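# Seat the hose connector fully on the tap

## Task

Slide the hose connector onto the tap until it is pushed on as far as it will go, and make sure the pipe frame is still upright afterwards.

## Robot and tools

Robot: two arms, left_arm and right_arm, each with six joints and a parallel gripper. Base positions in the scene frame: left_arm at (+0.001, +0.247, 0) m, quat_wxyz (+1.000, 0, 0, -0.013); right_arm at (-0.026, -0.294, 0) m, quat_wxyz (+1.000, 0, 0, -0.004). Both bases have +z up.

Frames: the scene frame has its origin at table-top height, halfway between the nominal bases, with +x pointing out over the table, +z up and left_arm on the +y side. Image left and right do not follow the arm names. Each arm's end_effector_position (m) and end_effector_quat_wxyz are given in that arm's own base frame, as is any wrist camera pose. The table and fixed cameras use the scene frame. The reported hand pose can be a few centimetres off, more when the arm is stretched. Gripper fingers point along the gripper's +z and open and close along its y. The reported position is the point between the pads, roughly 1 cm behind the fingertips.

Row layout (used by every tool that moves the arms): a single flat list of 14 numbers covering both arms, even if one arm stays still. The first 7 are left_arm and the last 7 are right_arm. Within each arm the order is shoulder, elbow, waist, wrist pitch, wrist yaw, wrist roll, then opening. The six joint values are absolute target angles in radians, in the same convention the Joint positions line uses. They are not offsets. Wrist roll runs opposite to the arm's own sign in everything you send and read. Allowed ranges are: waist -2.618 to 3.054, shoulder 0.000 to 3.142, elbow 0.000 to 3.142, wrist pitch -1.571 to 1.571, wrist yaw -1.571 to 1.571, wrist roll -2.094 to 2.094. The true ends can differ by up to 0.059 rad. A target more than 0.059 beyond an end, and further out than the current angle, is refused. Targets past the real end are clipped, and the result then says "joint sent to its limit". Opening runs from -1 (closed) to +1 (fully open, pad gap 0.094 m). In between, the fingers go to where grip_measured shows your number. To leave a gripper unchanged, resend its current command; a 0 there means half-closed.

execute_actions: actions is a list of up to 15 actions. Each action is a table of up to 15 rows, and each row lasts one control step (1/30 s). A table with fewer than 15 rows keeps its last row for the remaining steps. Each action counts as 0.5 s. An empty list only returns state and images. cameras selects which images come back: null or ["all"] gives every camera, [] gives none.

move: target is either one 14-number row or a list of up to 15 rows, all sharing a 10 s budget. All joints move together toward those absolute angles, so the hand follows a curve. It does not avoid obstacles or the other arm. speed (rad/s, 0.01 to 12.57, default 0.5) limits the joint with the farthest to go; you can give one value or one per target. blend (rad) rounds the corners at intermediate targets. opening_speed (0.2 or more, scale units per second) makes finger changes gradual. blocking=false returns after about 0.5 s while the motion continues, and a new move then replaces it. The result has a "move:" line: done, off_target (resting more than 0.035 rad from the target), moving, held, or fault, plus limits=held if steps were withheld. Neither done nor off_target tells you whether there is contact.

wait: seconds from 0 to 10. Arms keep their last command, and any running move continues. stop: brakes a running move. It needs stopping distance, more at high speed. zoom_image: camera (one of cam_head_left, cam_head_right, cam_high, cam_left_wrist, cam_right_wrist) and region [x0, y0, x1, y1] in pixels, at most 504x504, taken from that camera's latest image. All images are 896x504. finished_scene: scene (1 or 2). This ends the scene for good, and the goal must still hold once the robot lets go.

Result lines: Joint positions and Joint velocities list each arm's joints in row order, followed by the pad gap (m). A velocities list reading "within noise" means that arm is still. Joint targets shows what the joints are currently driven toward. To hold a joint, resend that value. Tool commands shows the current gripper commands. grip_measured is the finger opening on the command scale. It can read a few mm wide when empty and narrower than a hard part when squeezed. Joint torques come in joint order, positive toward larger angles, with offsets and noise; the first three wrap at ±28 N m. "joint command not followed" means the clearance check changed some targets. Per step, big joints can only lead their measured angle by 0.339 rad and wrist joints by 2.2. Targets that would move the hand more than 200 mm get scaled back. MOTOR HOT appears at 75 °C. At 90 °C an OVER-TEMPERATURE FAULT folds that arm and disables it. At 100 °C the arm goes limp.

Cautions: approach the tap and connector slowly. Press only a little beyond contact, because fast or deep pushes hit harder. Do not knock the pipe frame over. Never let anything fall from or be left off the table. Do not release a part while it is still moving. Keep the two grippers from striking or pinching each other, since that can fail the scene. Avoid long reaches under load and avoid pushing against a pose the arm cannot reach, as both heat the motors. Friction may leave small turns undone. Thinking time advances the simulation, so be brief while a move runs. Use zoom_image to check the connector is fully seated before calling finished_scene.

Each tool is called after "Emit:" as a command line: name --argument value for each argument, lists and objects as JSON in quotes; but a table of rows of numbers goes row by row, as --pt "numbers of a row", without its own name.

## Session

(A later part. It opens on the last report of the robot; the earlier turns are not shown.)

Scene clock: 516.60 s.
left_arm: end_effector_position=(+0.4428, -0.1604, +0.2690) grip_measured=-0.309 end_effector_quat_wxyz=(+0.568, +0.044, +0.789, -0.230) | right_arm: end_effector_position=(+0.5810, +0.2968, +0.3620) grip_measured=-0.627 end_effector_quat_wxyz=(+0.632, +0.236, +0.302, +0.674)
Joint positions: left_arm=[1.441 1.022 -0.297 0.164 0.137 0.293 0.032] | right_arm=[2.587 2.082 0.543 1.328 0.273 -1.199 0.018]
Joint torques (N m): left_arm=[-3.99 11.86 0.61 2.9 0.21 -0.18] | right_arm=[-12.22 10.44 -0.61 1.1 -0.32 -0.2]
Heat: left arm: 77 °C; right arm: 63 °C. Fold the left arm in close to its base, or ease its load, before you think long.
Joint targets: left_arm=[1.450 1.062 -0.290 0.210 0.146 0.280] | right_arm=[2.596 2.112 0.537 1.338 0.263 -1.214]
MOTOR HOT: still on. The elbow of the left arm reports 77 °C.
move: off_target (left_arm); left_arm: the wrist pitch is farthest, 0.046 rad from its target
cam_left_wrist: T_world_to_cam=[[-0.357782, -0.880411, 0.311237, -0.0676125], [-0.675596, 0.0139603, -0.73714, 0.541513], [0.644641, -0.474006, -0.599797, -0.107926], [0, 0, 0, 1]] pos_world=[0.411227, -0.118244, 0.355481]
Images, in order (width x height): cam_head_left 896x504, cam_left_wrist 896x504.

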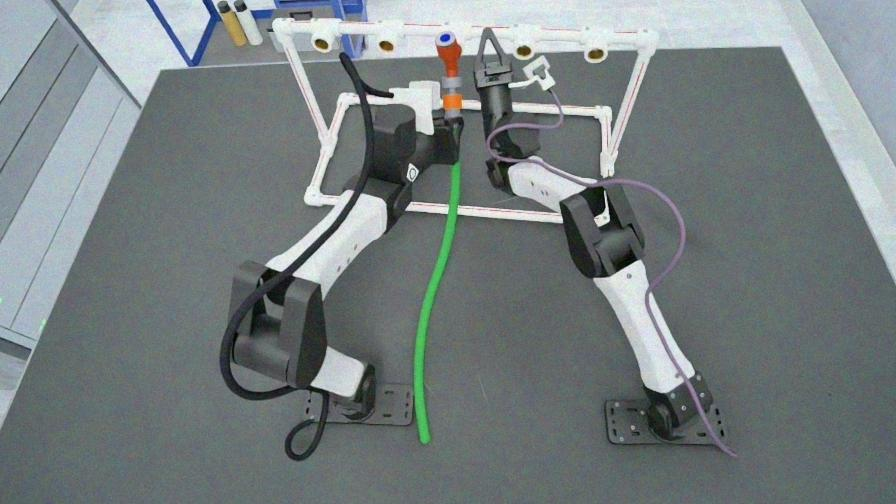

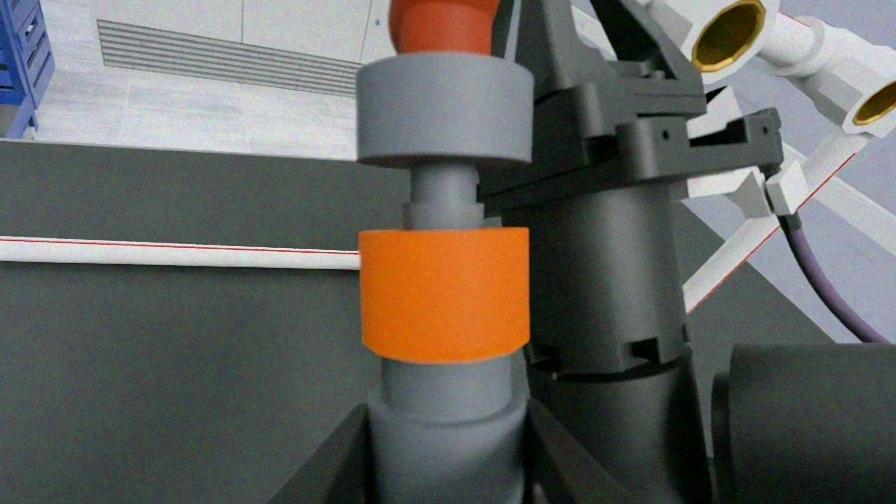

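Emit:
move --target '[1.411,1.129,-0.273,0.474,0.098,0.280,-0.6,2.649,2.073,0.562,1.308,0.205,-1.214,-0.78]' --speed 0.2 --cameras '["cam_left_wrist", "cam_head_left", "cam_high"]'

Emit:
zoom_image --camera "cam_left_wrist" --region '[320, 0, 580, 240]'

Scene clock: 524.03 s.
left_arm: end_effector_position=(+0.4449, -0.1588, +0.2752) grip_measured=-0.309 end_effector_quat_wxyz=(+0.576, +0.042, +0.784, -0.230) | right_arm: end_effector_position=(+0.5798, +0.3024, +0.3581) grip_measured=-0.627 end_effector_quat_wxyz=(+0.629, +0.222, +0.308, +0.679)
Joint positions: left_arm=[1.441 1.03 -0.293 0.175 0.137 0.293 0.032] | right_arm=[2.597 2.082 0.543 1.338 0.24 -1.199 0.018]
Joint torques (N m): left_arm=[-7.02 17.68 1.73 5.92 -0.36 -0.18] | right_arm=[-8.53 6.48 1.63 0.71 -0.61 -0.21]
Heat: left arm: 79 °C; right arm: 64 °C. Fold the left arm in close to its base, or ease its load, before you think long.
Joint targets: left_arm=[1.411 1.129 -0.273 0.474 0.098 0.280] | right_arm=[2.649 2.073 0.562 1.308 0.205 -1.214]
MOTOR HOT: still on. The elbow of the left arm reports 79 °C.
move: off_target (left_arm, right_arm); left_arm: the wrist pitch is farthest, 0.299 rad from its target; right_arm: the shoulder is farthest, 0.052 rad from its target
cam_left_wrist: T_world_to_cam=[[-0.359297, -0.880377, 0.309583, -0.0662855], [-0.662319, 0.00685252, -0.74919, 0.543789], [0.657448, -0.474225, -0.585553, -0.114408], [0, 0, 0, 1]] pos_world=[0.411563, -0.116338, 0.36093]
Images, in order (width x height): cam_head_left 896x504, cam_high 896x504, cam_left_wrist 896x504.

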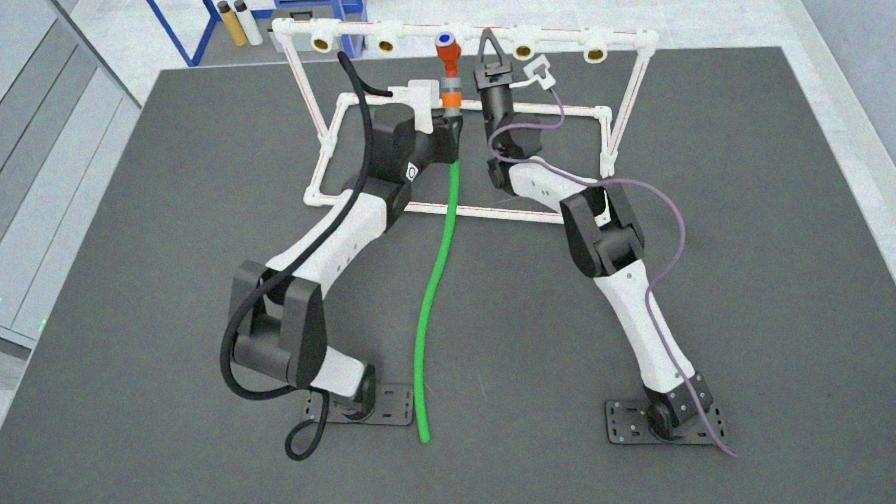

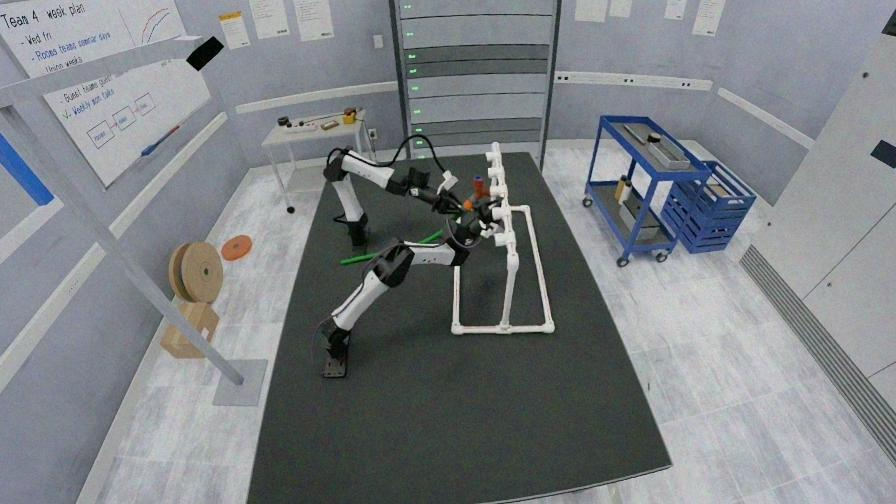

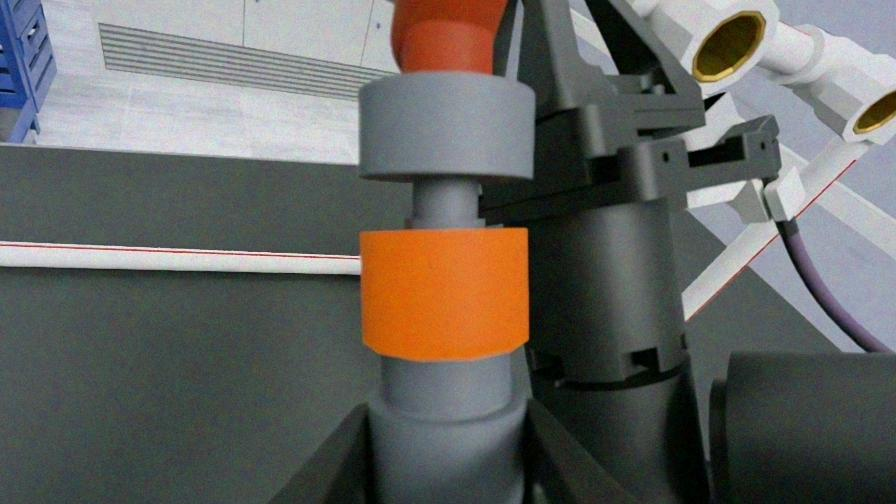

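Scaled by 1.938 (camera's finer frame: 1280x720).

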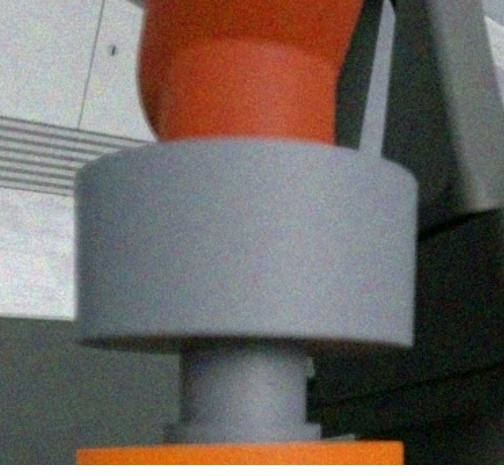

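Emit:
move --target '[1.395,1.200,-0.257,0.64,0.075,0.280,-0.6,2.685,2.047,0.560,1.288,0.213,-1.214,-0.78]' --speed 0.2 --cameras '["cam_left_wrist", "cam_head_left"]'

Emit:
zoom_image --camera "cam_left_wrist" --region '[320, 0, 580, 240]'

Scene clock: 529.07 s.
left_arm: end_effector_position=(+0.4457, -0.1583, +0.2784) grip_measured=-0.309 end_effector_quat_wxyz=(+0.577, +0.042, +0.783, -0.230) | right_arm: end_effector_position=(+0.5805, +0.3030, +0.3557) grip_measured=-0.627 end_effector_quat_wxyz=(+0.628, +0.220, +0.309, +0.679)
Joint positions: left_arm=[1.441 1.04 -0.291 0.167 0.137 0.293 0.032] | right_arm=[2.604 2.085 0.542 1.341 0.235 -1.199 0.018]
Joint torques (N m): left_arm=[-8.1 22.37 2.74 7.64 -0.57 -0.18] | right_arm=[-6.04 3.48 1.54 0.49 -0.45 -0.2]
Heat: left arm: 89 °C; right arm: 63 °C. Fold the left arm in close to its base, or ease its load, before you think long.
Joint targets: left_arm=[1.398 1.189 -0.259 0.607 0.079 0.281] | right_arm=[2.685 2.047 0.560 1.288 0.213 -1.214]
MOTOR HOT: still on. The wrist pitch of the left arm reports 89 °C.
move: off_target (left_arm, right_arm); left_arm: the wrist pitch is farthest, 0.473 rad from its target; right_arm: the shoulder is farthest, 0.081 rad from its target
cam_left_wrist: T_world_to_cam=[[-0.358617, -0.880719, 0.309398, -0.0667931], [-0.66072, 0.00534391, -0.750613, 0.546111], [0.659426, -0.473608, -0.583825, -0.114007], [0, 0, 0, 1]] pos_world=[0.412053, -0.115739, 0.364024]
Images, in order (width x height): cam_head_left 896x504, cam_left_wrist 896x504.

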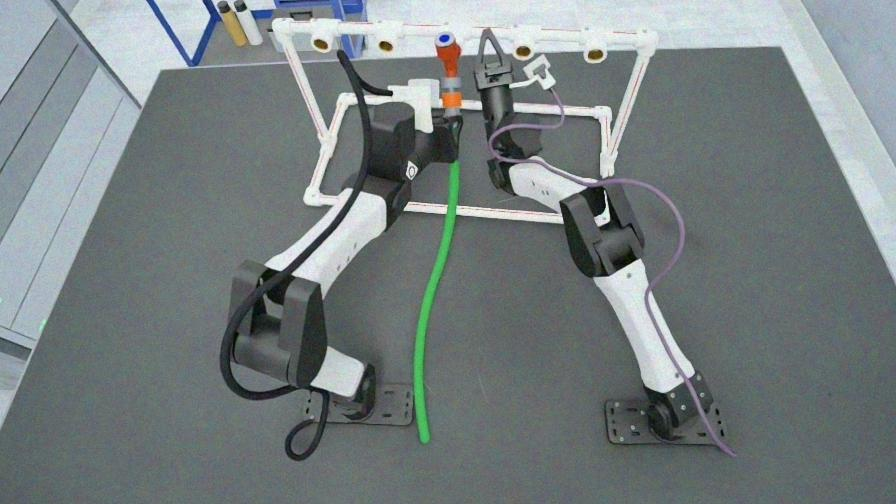

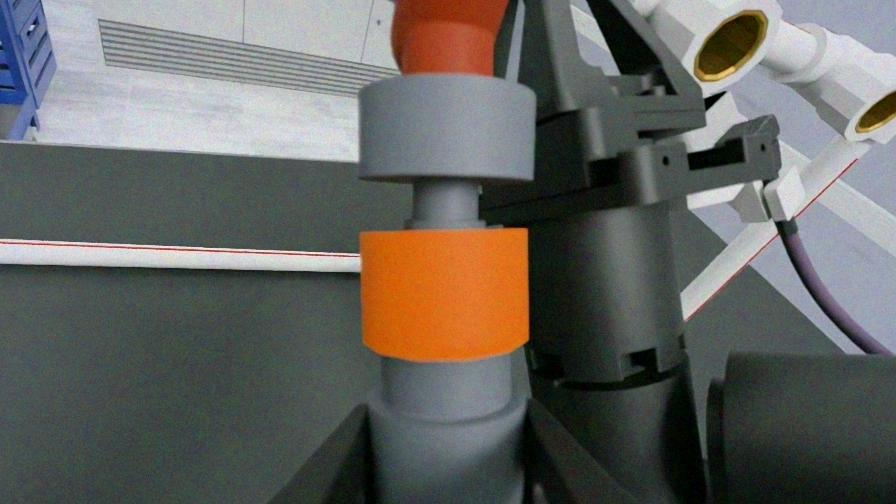

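Scaled by 1.938 (camera's finer frame: 1280x720).

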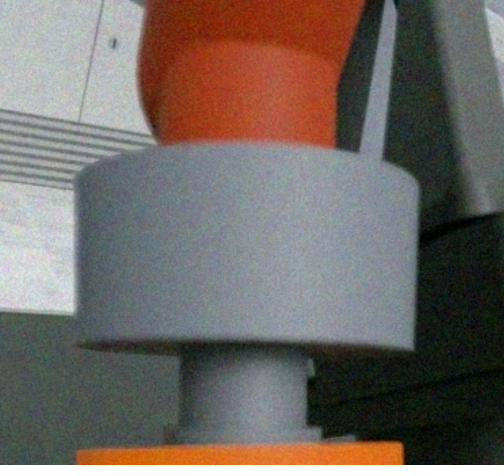

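Emit:
move --target '[1.445,1.070,-0.286,0.190,0.137,0.280,-0.6,2.620,2.090,0.543,1.335,0.235,-1.205,-0.78]' --speed 0.9 --cameras '[]'

Scene clock: 536.27 s.
left_arm: end_effector_position=(+0.2483, +0.0013, +0.1752) grip_measured=-0.311 end_effector_quat_wxyz=(+0.698, -0.011, +0.716, -0.006) | right_arm: end_effector_position=(+0.5535, +0.3377, +0.3533) grip_measured=-0.632 end_effector_quat_wxyz=(+0.605, +0.156, +0.309, +0.717)
Joint positions: left_arm=[0.049 0.028 0.001 -0.004 -0.006 0.024 0.032] | right_arm=[2.63 2.08 0.578 1.42 0.113 -1.202 0.017]
Joint torques (N m): left_arm=[0.84 8.29 0.57 2.73 0.01 -0.35] | right_arm=[-8.34 3.92 -1.63 -0.32 1.07 -0.17]
Heat: left arm: 93 °C; right arm: 62 °C.
Joint targets: left_arm=[0.037 0.028 0.008 0.017 -0.013 -0.011] | right_arm=[2.684 2.048 0.560 1.289 0.213 -1.214]
Tool commands: left_gripper/opening=-0.6 right_gripper/opening=-0.78
OVER-TEMPERATURE FAULT: ARM FOLDED TO REST. Before this call, the wrist pitch of the left arm reached 90 °C. The left arm's motors are now idle, so it may still sink, and the gripper idles too, so what it holds may stay or slip. The left arm ran none of this call's commands. In this call fault stops used 4 of the actions that the scene allows. The stop is over, but the left arm and its gripper will run no more commands in this scene. This fault puts only its own arm into a fault stop.
MOTOR HOT: still on. The wrist pitch of the left arm reports 93 °C.
move: fault (left_arm), off_target (right_arm; braked at the fault stop of left_arm); left_arm: the shoulder is farthest, 1.396 rad from its target; right_arm: the wrist yaw is farthest, 0.122 rad from its target

Emit:
wait --seconds 0.5

Scene clock: 538.70 s.
left_arm: end_effector_position=(+0.2417, +0.0013, +0.1223) grip_measured=-0.247 end_effector_quat_wxyz=(+0.625, -0.021, +0.780, -0.012) | right_arm: end_effector_position=(+0.5535, +0.3377, +0.3533) grip_measured=-0.632 end_effector_quat_wxyz=(+0.605, +0.156, +0.309, +0.717)
Joint positions: left_arm=[0.02 0.009 0.001 -0.209 -0.006 0.049 0.035] | right_arm=[2.63 2.08 0.578 1.42 0.113 -1.202 0.017]
Joint torques (N m): left_arm=[0.13 0.25 0.02 -0.08 0.11 -0.04] | right_arm=[-8.34 3.92 -1.63 -0.32 1.07 -0.16]
Heat: left arm: 88 °C; right arm: 62 °C.
Joint targets: left_arm=[0.020 0.009 0.001 -0.209 -0.006 0.048] | right_arm=[2.684 2.048 0.560 1.289 0.213 -1.214]
Tool commands: left_gripper/opening=-0.247081 right_gripper/opening=-0.78
OVER-TEMPERATURE FAULT: ARM FOLDED TO REST. As an earlier result told, the left arm's stop is over, but it will run no more commands in this scene.
MOTOR HOT: still on. The wrist pitch of the left arm reports 88 °C.
wait: 0.50 s; at rest from the start
cam_left_wrist: T_world_to_cam=[[-0.0123051, -0.999001, 0.0429526, -0.00212042], [-0.602561, -0.0268722, -0.79762, 0.284938], [0.797978, -0.0356964, -0.601628, -0.0269607], [0, 0, 0, 1]] pos_world=[0.193181, 0.00457621, 0.211143]
cam_right_wrist: T_world_to_cam=[[0.758094, 0.0805494, -0.647151, -0.219433], [-0.458405, 0.771642, -0.440946, 0.19105], [0.463851, 0.630936, 0.621902, -0.603317], [0, 0, 0, 1]] pos_world=[0.533779, 0.250907, 0.317441]

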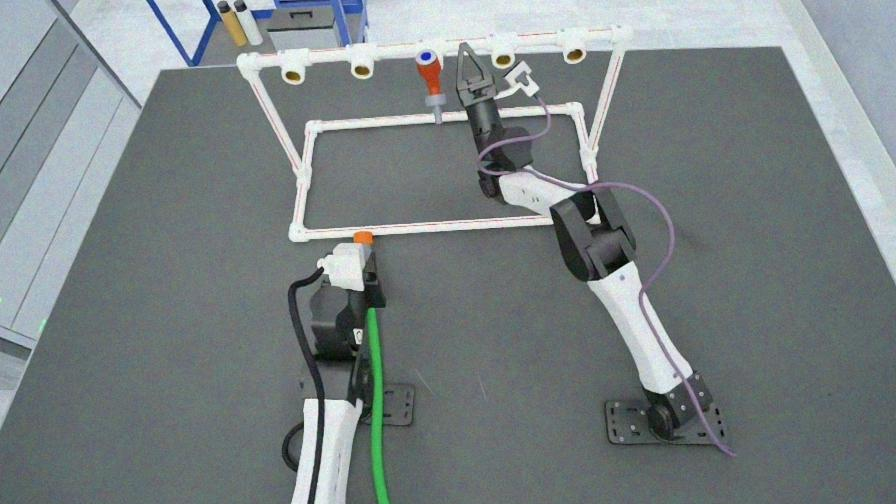

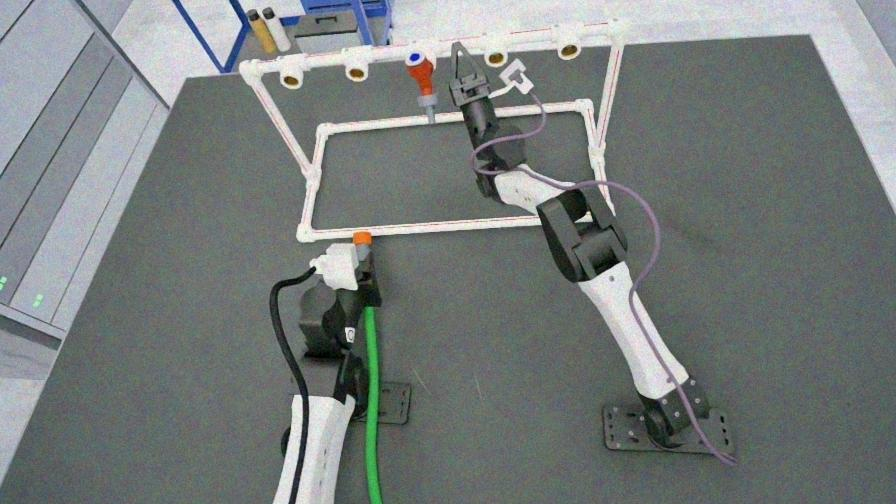

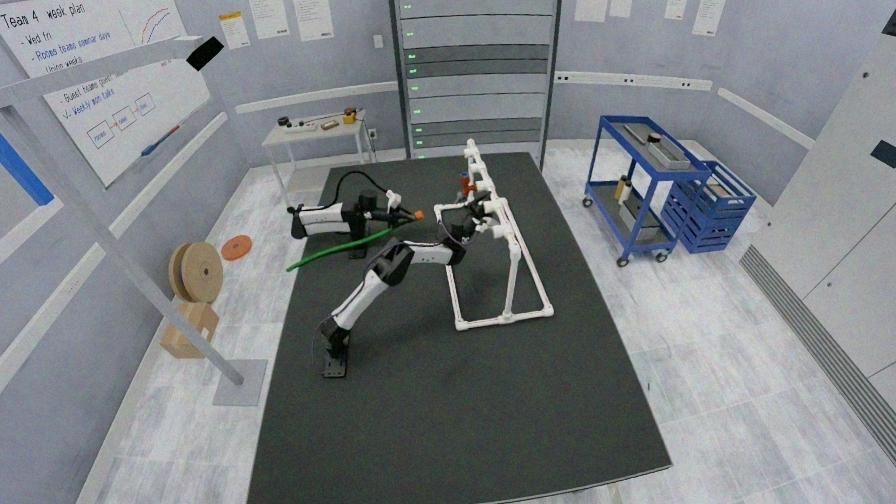

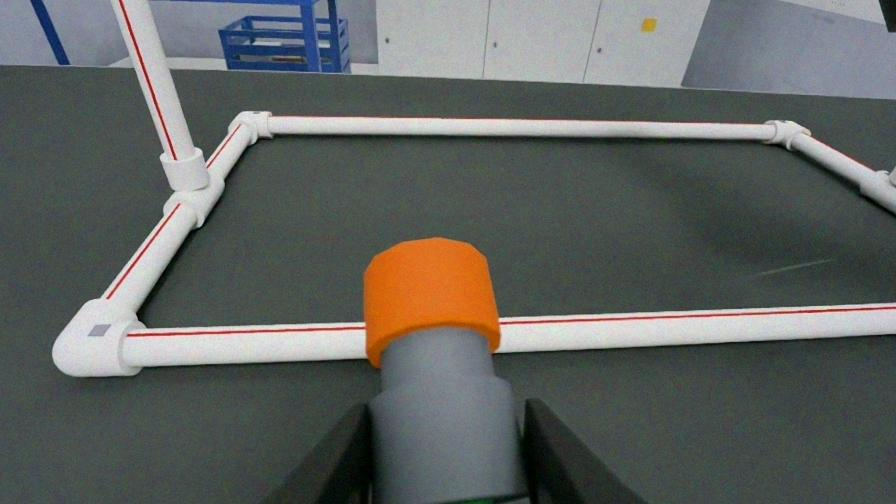

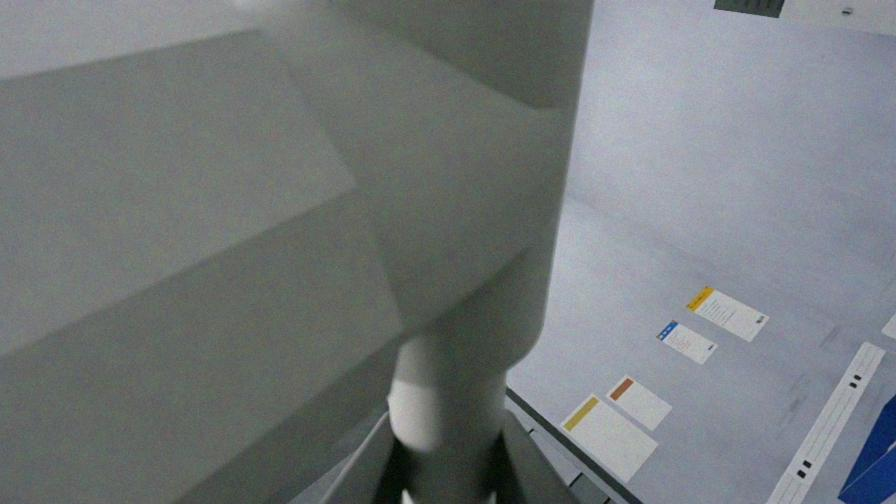

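Emit:
move --target '[0.020,0.009,0.001,-0.209,-0.006,0.048,-0.247,2.639,2.105,0.573,1.428,0.104,-1.212,-0.78]' --speed 0.08

Scene clock: 582.60 s.
left_arm: end_effector_position=(+0.2417, +0.0013, +0.1223) grip_measured=-0.247 end_effector_quat_wxyz=(+0.625, -0.023, +0.780, -0.014) | right_arm: end_effector_position=(+0.5495, +0.3380, +0.3588) grip_measured=-0.632 end_effector_quat_wxyz=(+0.605, +0.146, +0.302, +0.722)
Joint positions: left_arm=[0.02 0.009 0.001 -0.209 -0.006 0.053 0.035] | right_arm=[2.63 2.089 0.578 1.433 0.098 -1.202 0.017]
Joint torques (N m): left_arm=[0.13 0.32 0.06 -0.09 0.1 -0.03] | right_arm=[-12.23 8.88 -0.49 0.87 -0.05 -0.15]
Heat: left arm: 64 °C; right arm: 62 °C.
Joint targets: left_arm=[0.020 0.009 0.001 -0.209 -0.006 0.053] | right_arm=[2.639 2.105 0.573 1.428 0.104 -1.212]
Tool commands: left_gripper/opening=-0.247011 right_gripper/opening=-0.78
OVER-TEMPERATURE FAULT: ARM FOLDED TO REST. As an earlier result told, the left arm's stop is over, but it will run no more commands in this scene. The left arm ran none of this call's commands.
move: fault (left_arm)
cam_left_wrist: T_world_to_cam=[[-0.0113793, -0.99883, 0.047009, -0.00274684], [-0.602528, -0.0306696, -0.797509, 0.284936], [0.798017, -0.0373993, -0.601473, -0.0269788], [0, 0, 0, 1]] pos_world=[0.19318, 0.00498626, 0.211141]
cam_right_wrist: T_world_to_cam=[[0.772639, 0.0890946, -0.628563, -0.230276], [-0.454833, 0.768424, -0.450168, 0.193832], [0.442895, 0.633708, 0.634238, -0.59893], [0, 0, 0, 1]] pos_world=[0.531344, 0.251118, 0.322378]

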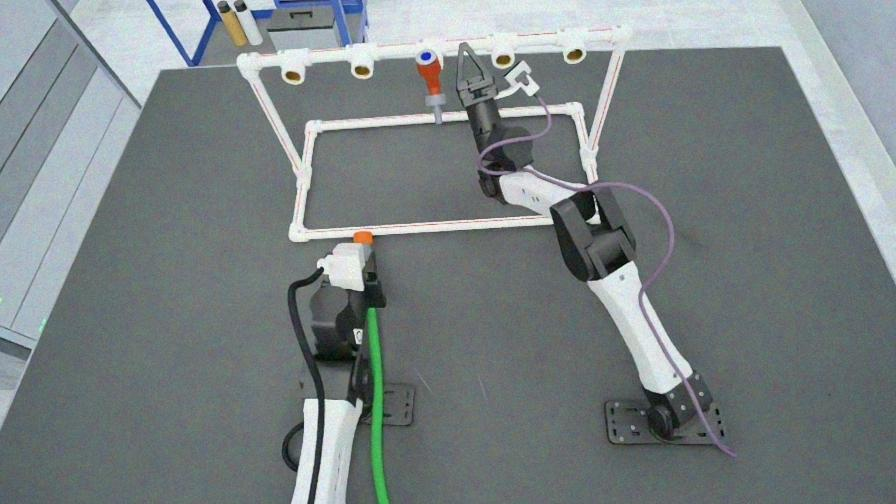

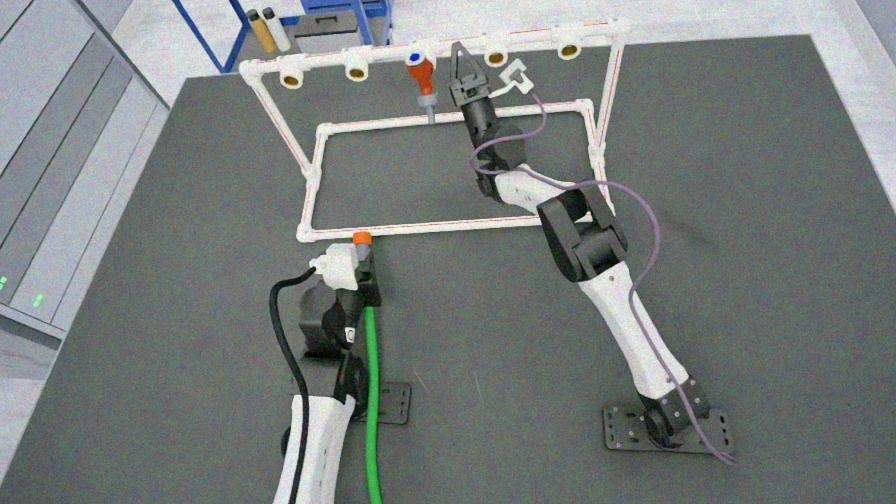

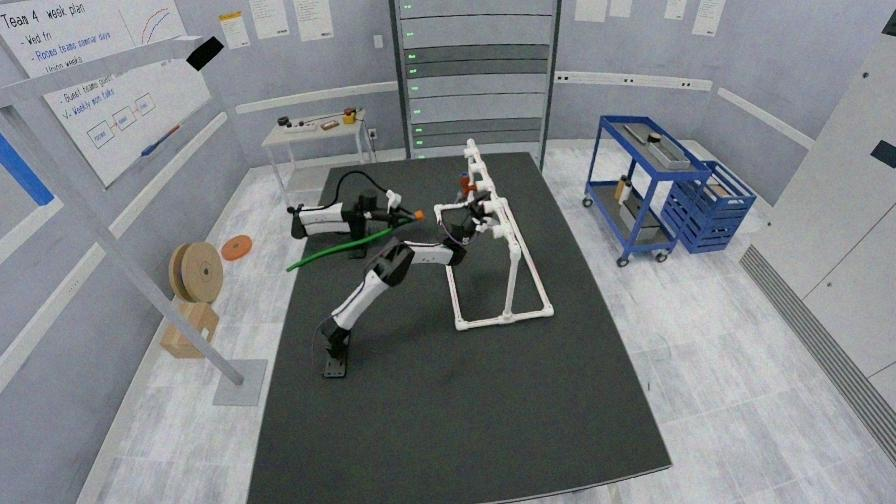

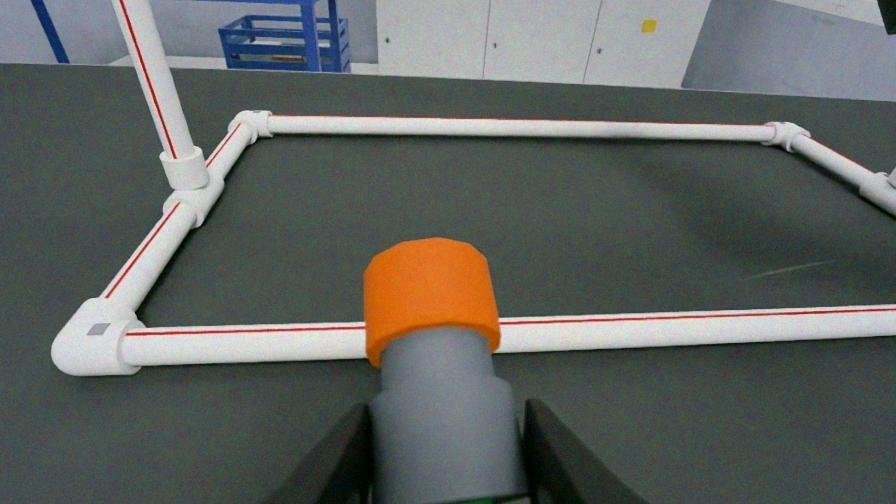

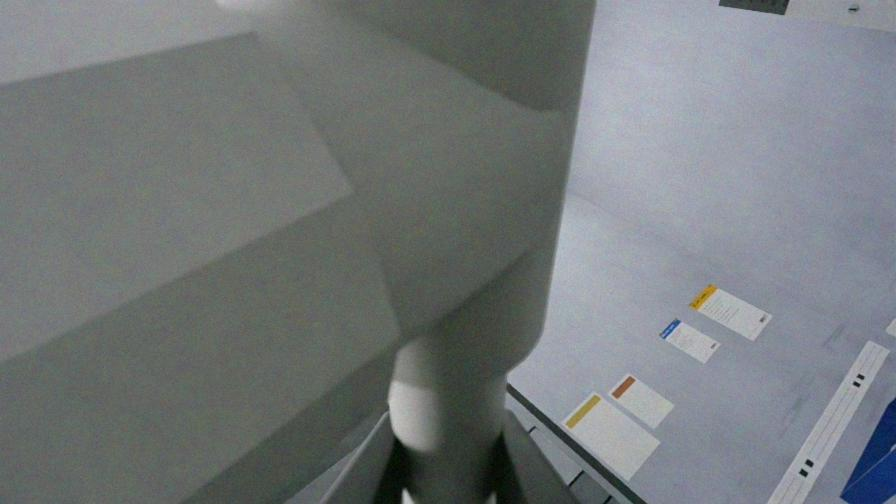

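Emit:
move --target '[0.020,0.009,0.001,-0.209,-0.006,0.053,-0.247,2.639,2.105,0.573,1.428,0.104,-1.212,0.4]' --opening_speed 0.8 --cameras '["cam_right_wrist", "cam_high"]'

Scene clock: 596.93 s.
left_arm: end_effector_position=(+0.2417, +0.0013, +0.1223) grip_measured=-0.247 end_effector_quat_wxyz=(+0.625, -0.024, +0.780, -0.014) | right_arm: end_effector_position=(+0.5519, +0.3396, +0.3564) grip_measured=+0.397 end_effector_quat_wxyz=(+0.604, +0.148, +0.309, +0.719)
Joint positions: left_arm=[0.02 0.009 0.001 -0.209 -0.006 0.055 0.035] | right_arm=[2.63 2.089 0.578 1.418 0.098 -1.202 0.066]
Joint torques (N m): left_arm=[0.12 0.39 -0.03 -0.08 0.1 -0.02] | right_arm=[-12.27 8.87 -0.46 1.04 -0.06 -0.14]
Heat: left arm: 61 °C; right arm: 67 °C.
Joint targets: left_arm=[0.020 0.009 0.001 -0.209 -0.006 0.055] | right_arm=[2.639 2.105 0.573 1.428 0.104 -1.212]
Tool commands: left_gripper/opening=-0.247007 right_gripper/opening=+0.4
OVER-TEMPERATURE FAULT: ARM FOLDED TO REST. As an earlier result told, the left arm's stop is over, but it will run no more commands in this scene. The left arm ran none of this call's commands.
move: fault (left_arm)
cam_right_wrist: T_world_to_cam=[[0.764652, 0.0838147, -0.63897, -0.223835], [-0.460663, 0.764454, -0.450999, 0.197435], [0.450662, 0.639207, 0.623151, -0.601684], [0, 0, 0, 1]] pos_world=[0.533263, 0.252431, 0.320959]
Images, in order (width x height): cam_high 896x504, cam_right_wrist 896x504.

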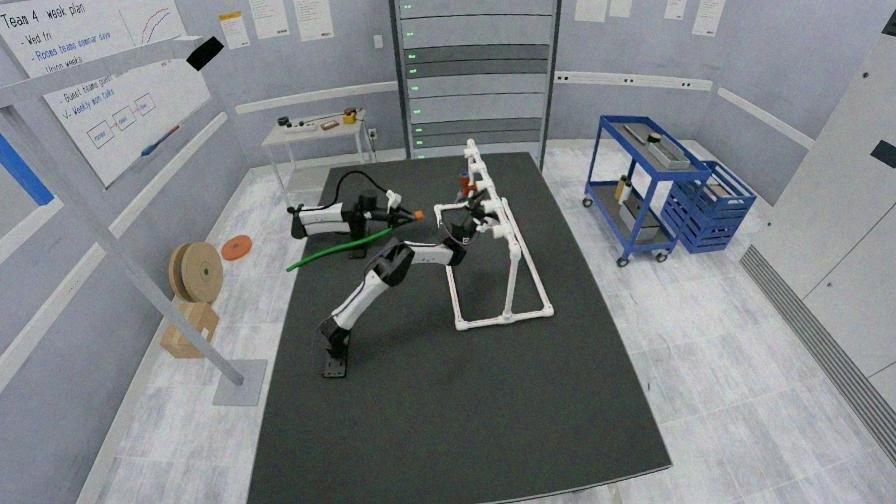

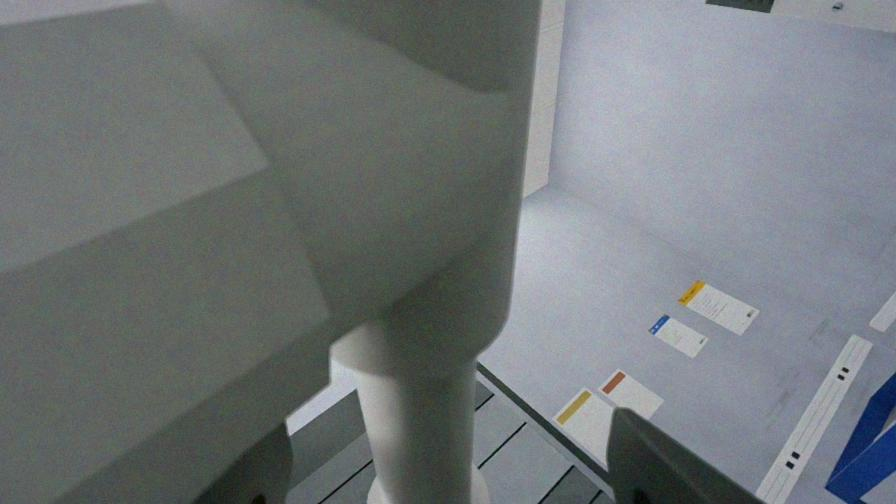

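Emit:
move --pt "0.020 0.009 0.001 -0.209 -0.006 0.055 -0.247 2.600 2.092 0.580 1.440 0.100 -1.20 0.4" --pt "0.020 0.009 0.001 -0.209 -0.006 0.055 -0.247 2.553 1.906 0.588 1.60 0.105 -1.190 0.4" --pt "0.020 0.009 0.001 -0.209 -0.006 0.055 -0.247 2.30 1.35 0.60 1.45 0.105 -1.190 0.4" --speed '[0.1,0.15,0.4]'

Scene clock: 603.53 s.
left_arm: end_effector_position=(+0.2417, +0.0013, +0.1223) grip_measured=-0.247 end_effector_quat_wxyz=(+0.625, -0.024, +0.780, -0.015) | right_arm: end_effector_position=(+0.5160, +0.3274, +0.2328) grip_measured=+0.397 end_effector_quat_wxyz=(+0.548, +0.199, +0.498, +0.642)
Joint positions: left_arm=[0.02 0.009 0.001 -0.209 -0.006 0.057 0.035] | right_arm=[2.35 1.354 0.593 1.436 0.098 -1.198 0.066]
Joint torques (N m): left_arm=[0.17 0.32 0.02 -0.09 0.1 -0.05] | right_arm=[-15.31 5.98 0.62 1.6 0 0.07]
Heat: left arm: 60 °C; right arm: 70 °C.
Joint targets: left_arm=[0.020 0.009 0.001 -0.209 -0.006 0.057] | right_arm=[2.300 1.350 0.600 1.450 0.105 -1.190]
Tool commands: left_gripper/opening=-0.247005 right_gripper/opening=+0.4
OVER-TEMPERATURE FAULT: ARM FOLDED TO REST. As an earlier result told, the left arm's stop is over, but it will run no more commands in this scene. The left arm ran none of this call's commands.
move: fault (left_arm), off_target (right_arm); joint sent to its limit at target 2; right_arm: the shoulder is farthest, 0.050 rad from its target
cam_left_wrist: T_world_to_cam=[[-0.0105555, -0.998655, 0.0507646, -0.00349059], [-0.602446, -0.0341679, -0.797428, 0.284925], [0.79809, -0.0390002, -0.601275, -0.0270194], [0, 0, 0, 1]] pos_world=[0.193179, 0.00519565, 0.211139]
cam_right_wrist: T_world_to_cam=[[0.487055, -0.0953891, -0.868147, -0.0191917], [-0.630997, 0.648819, -0.425297, 0.25423], [0.603839, 0.75494, 0.25582, -0.532112], [0, 0, 0, 1]] pos_world=[0.491076, 0.234932, 0.227587]

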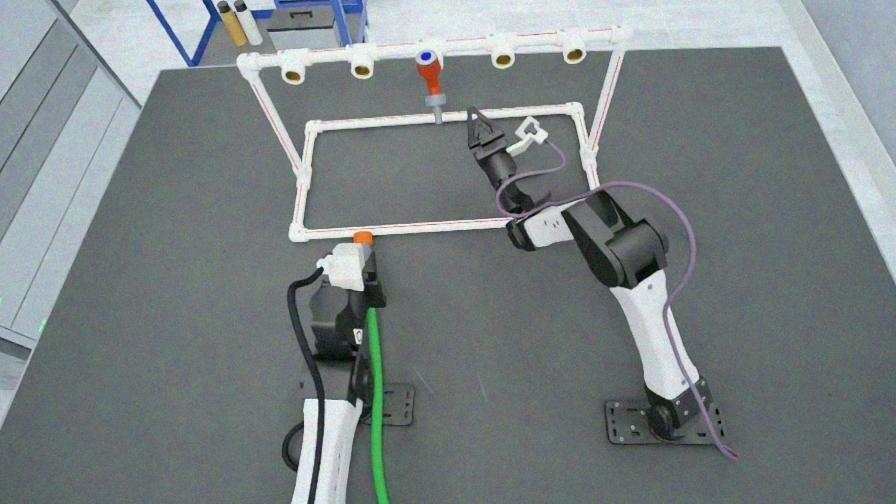

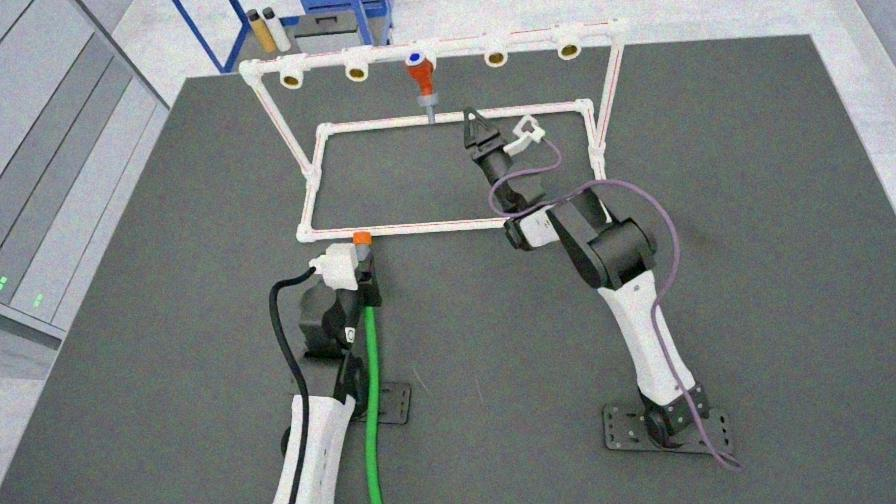

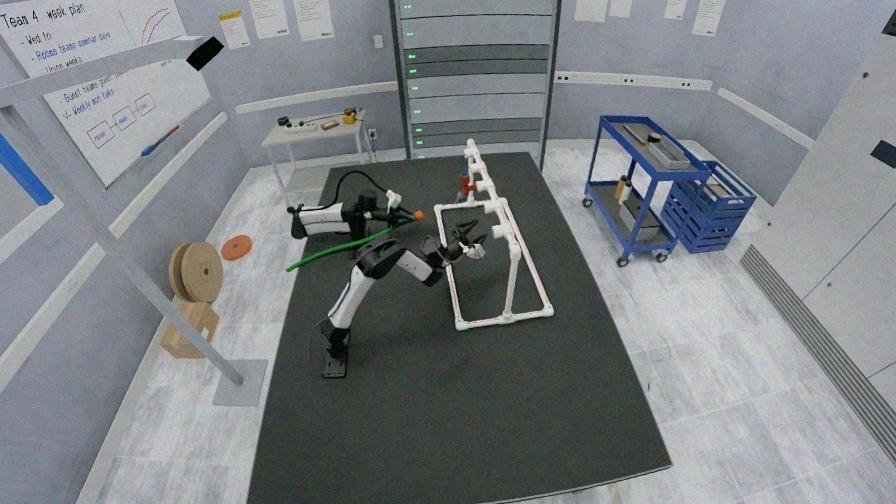

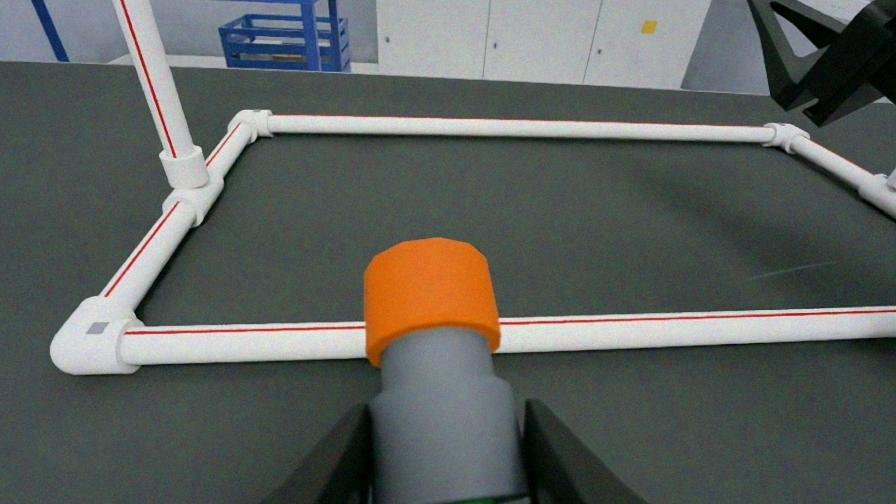

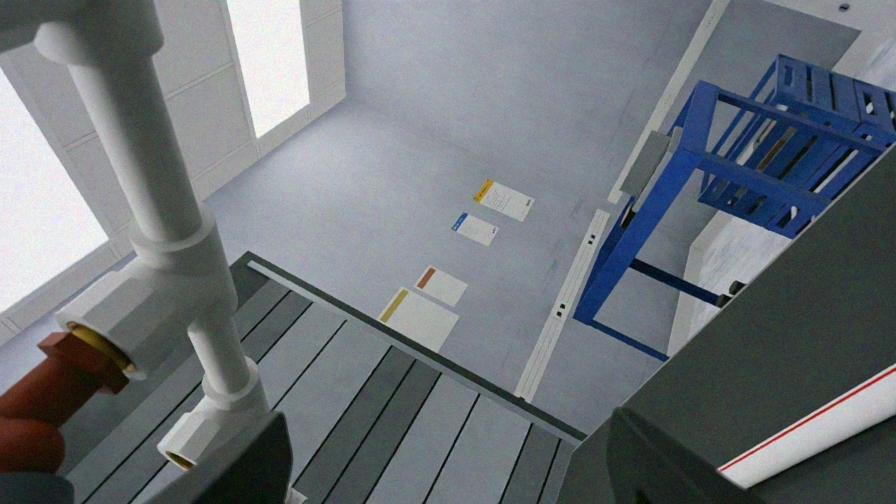

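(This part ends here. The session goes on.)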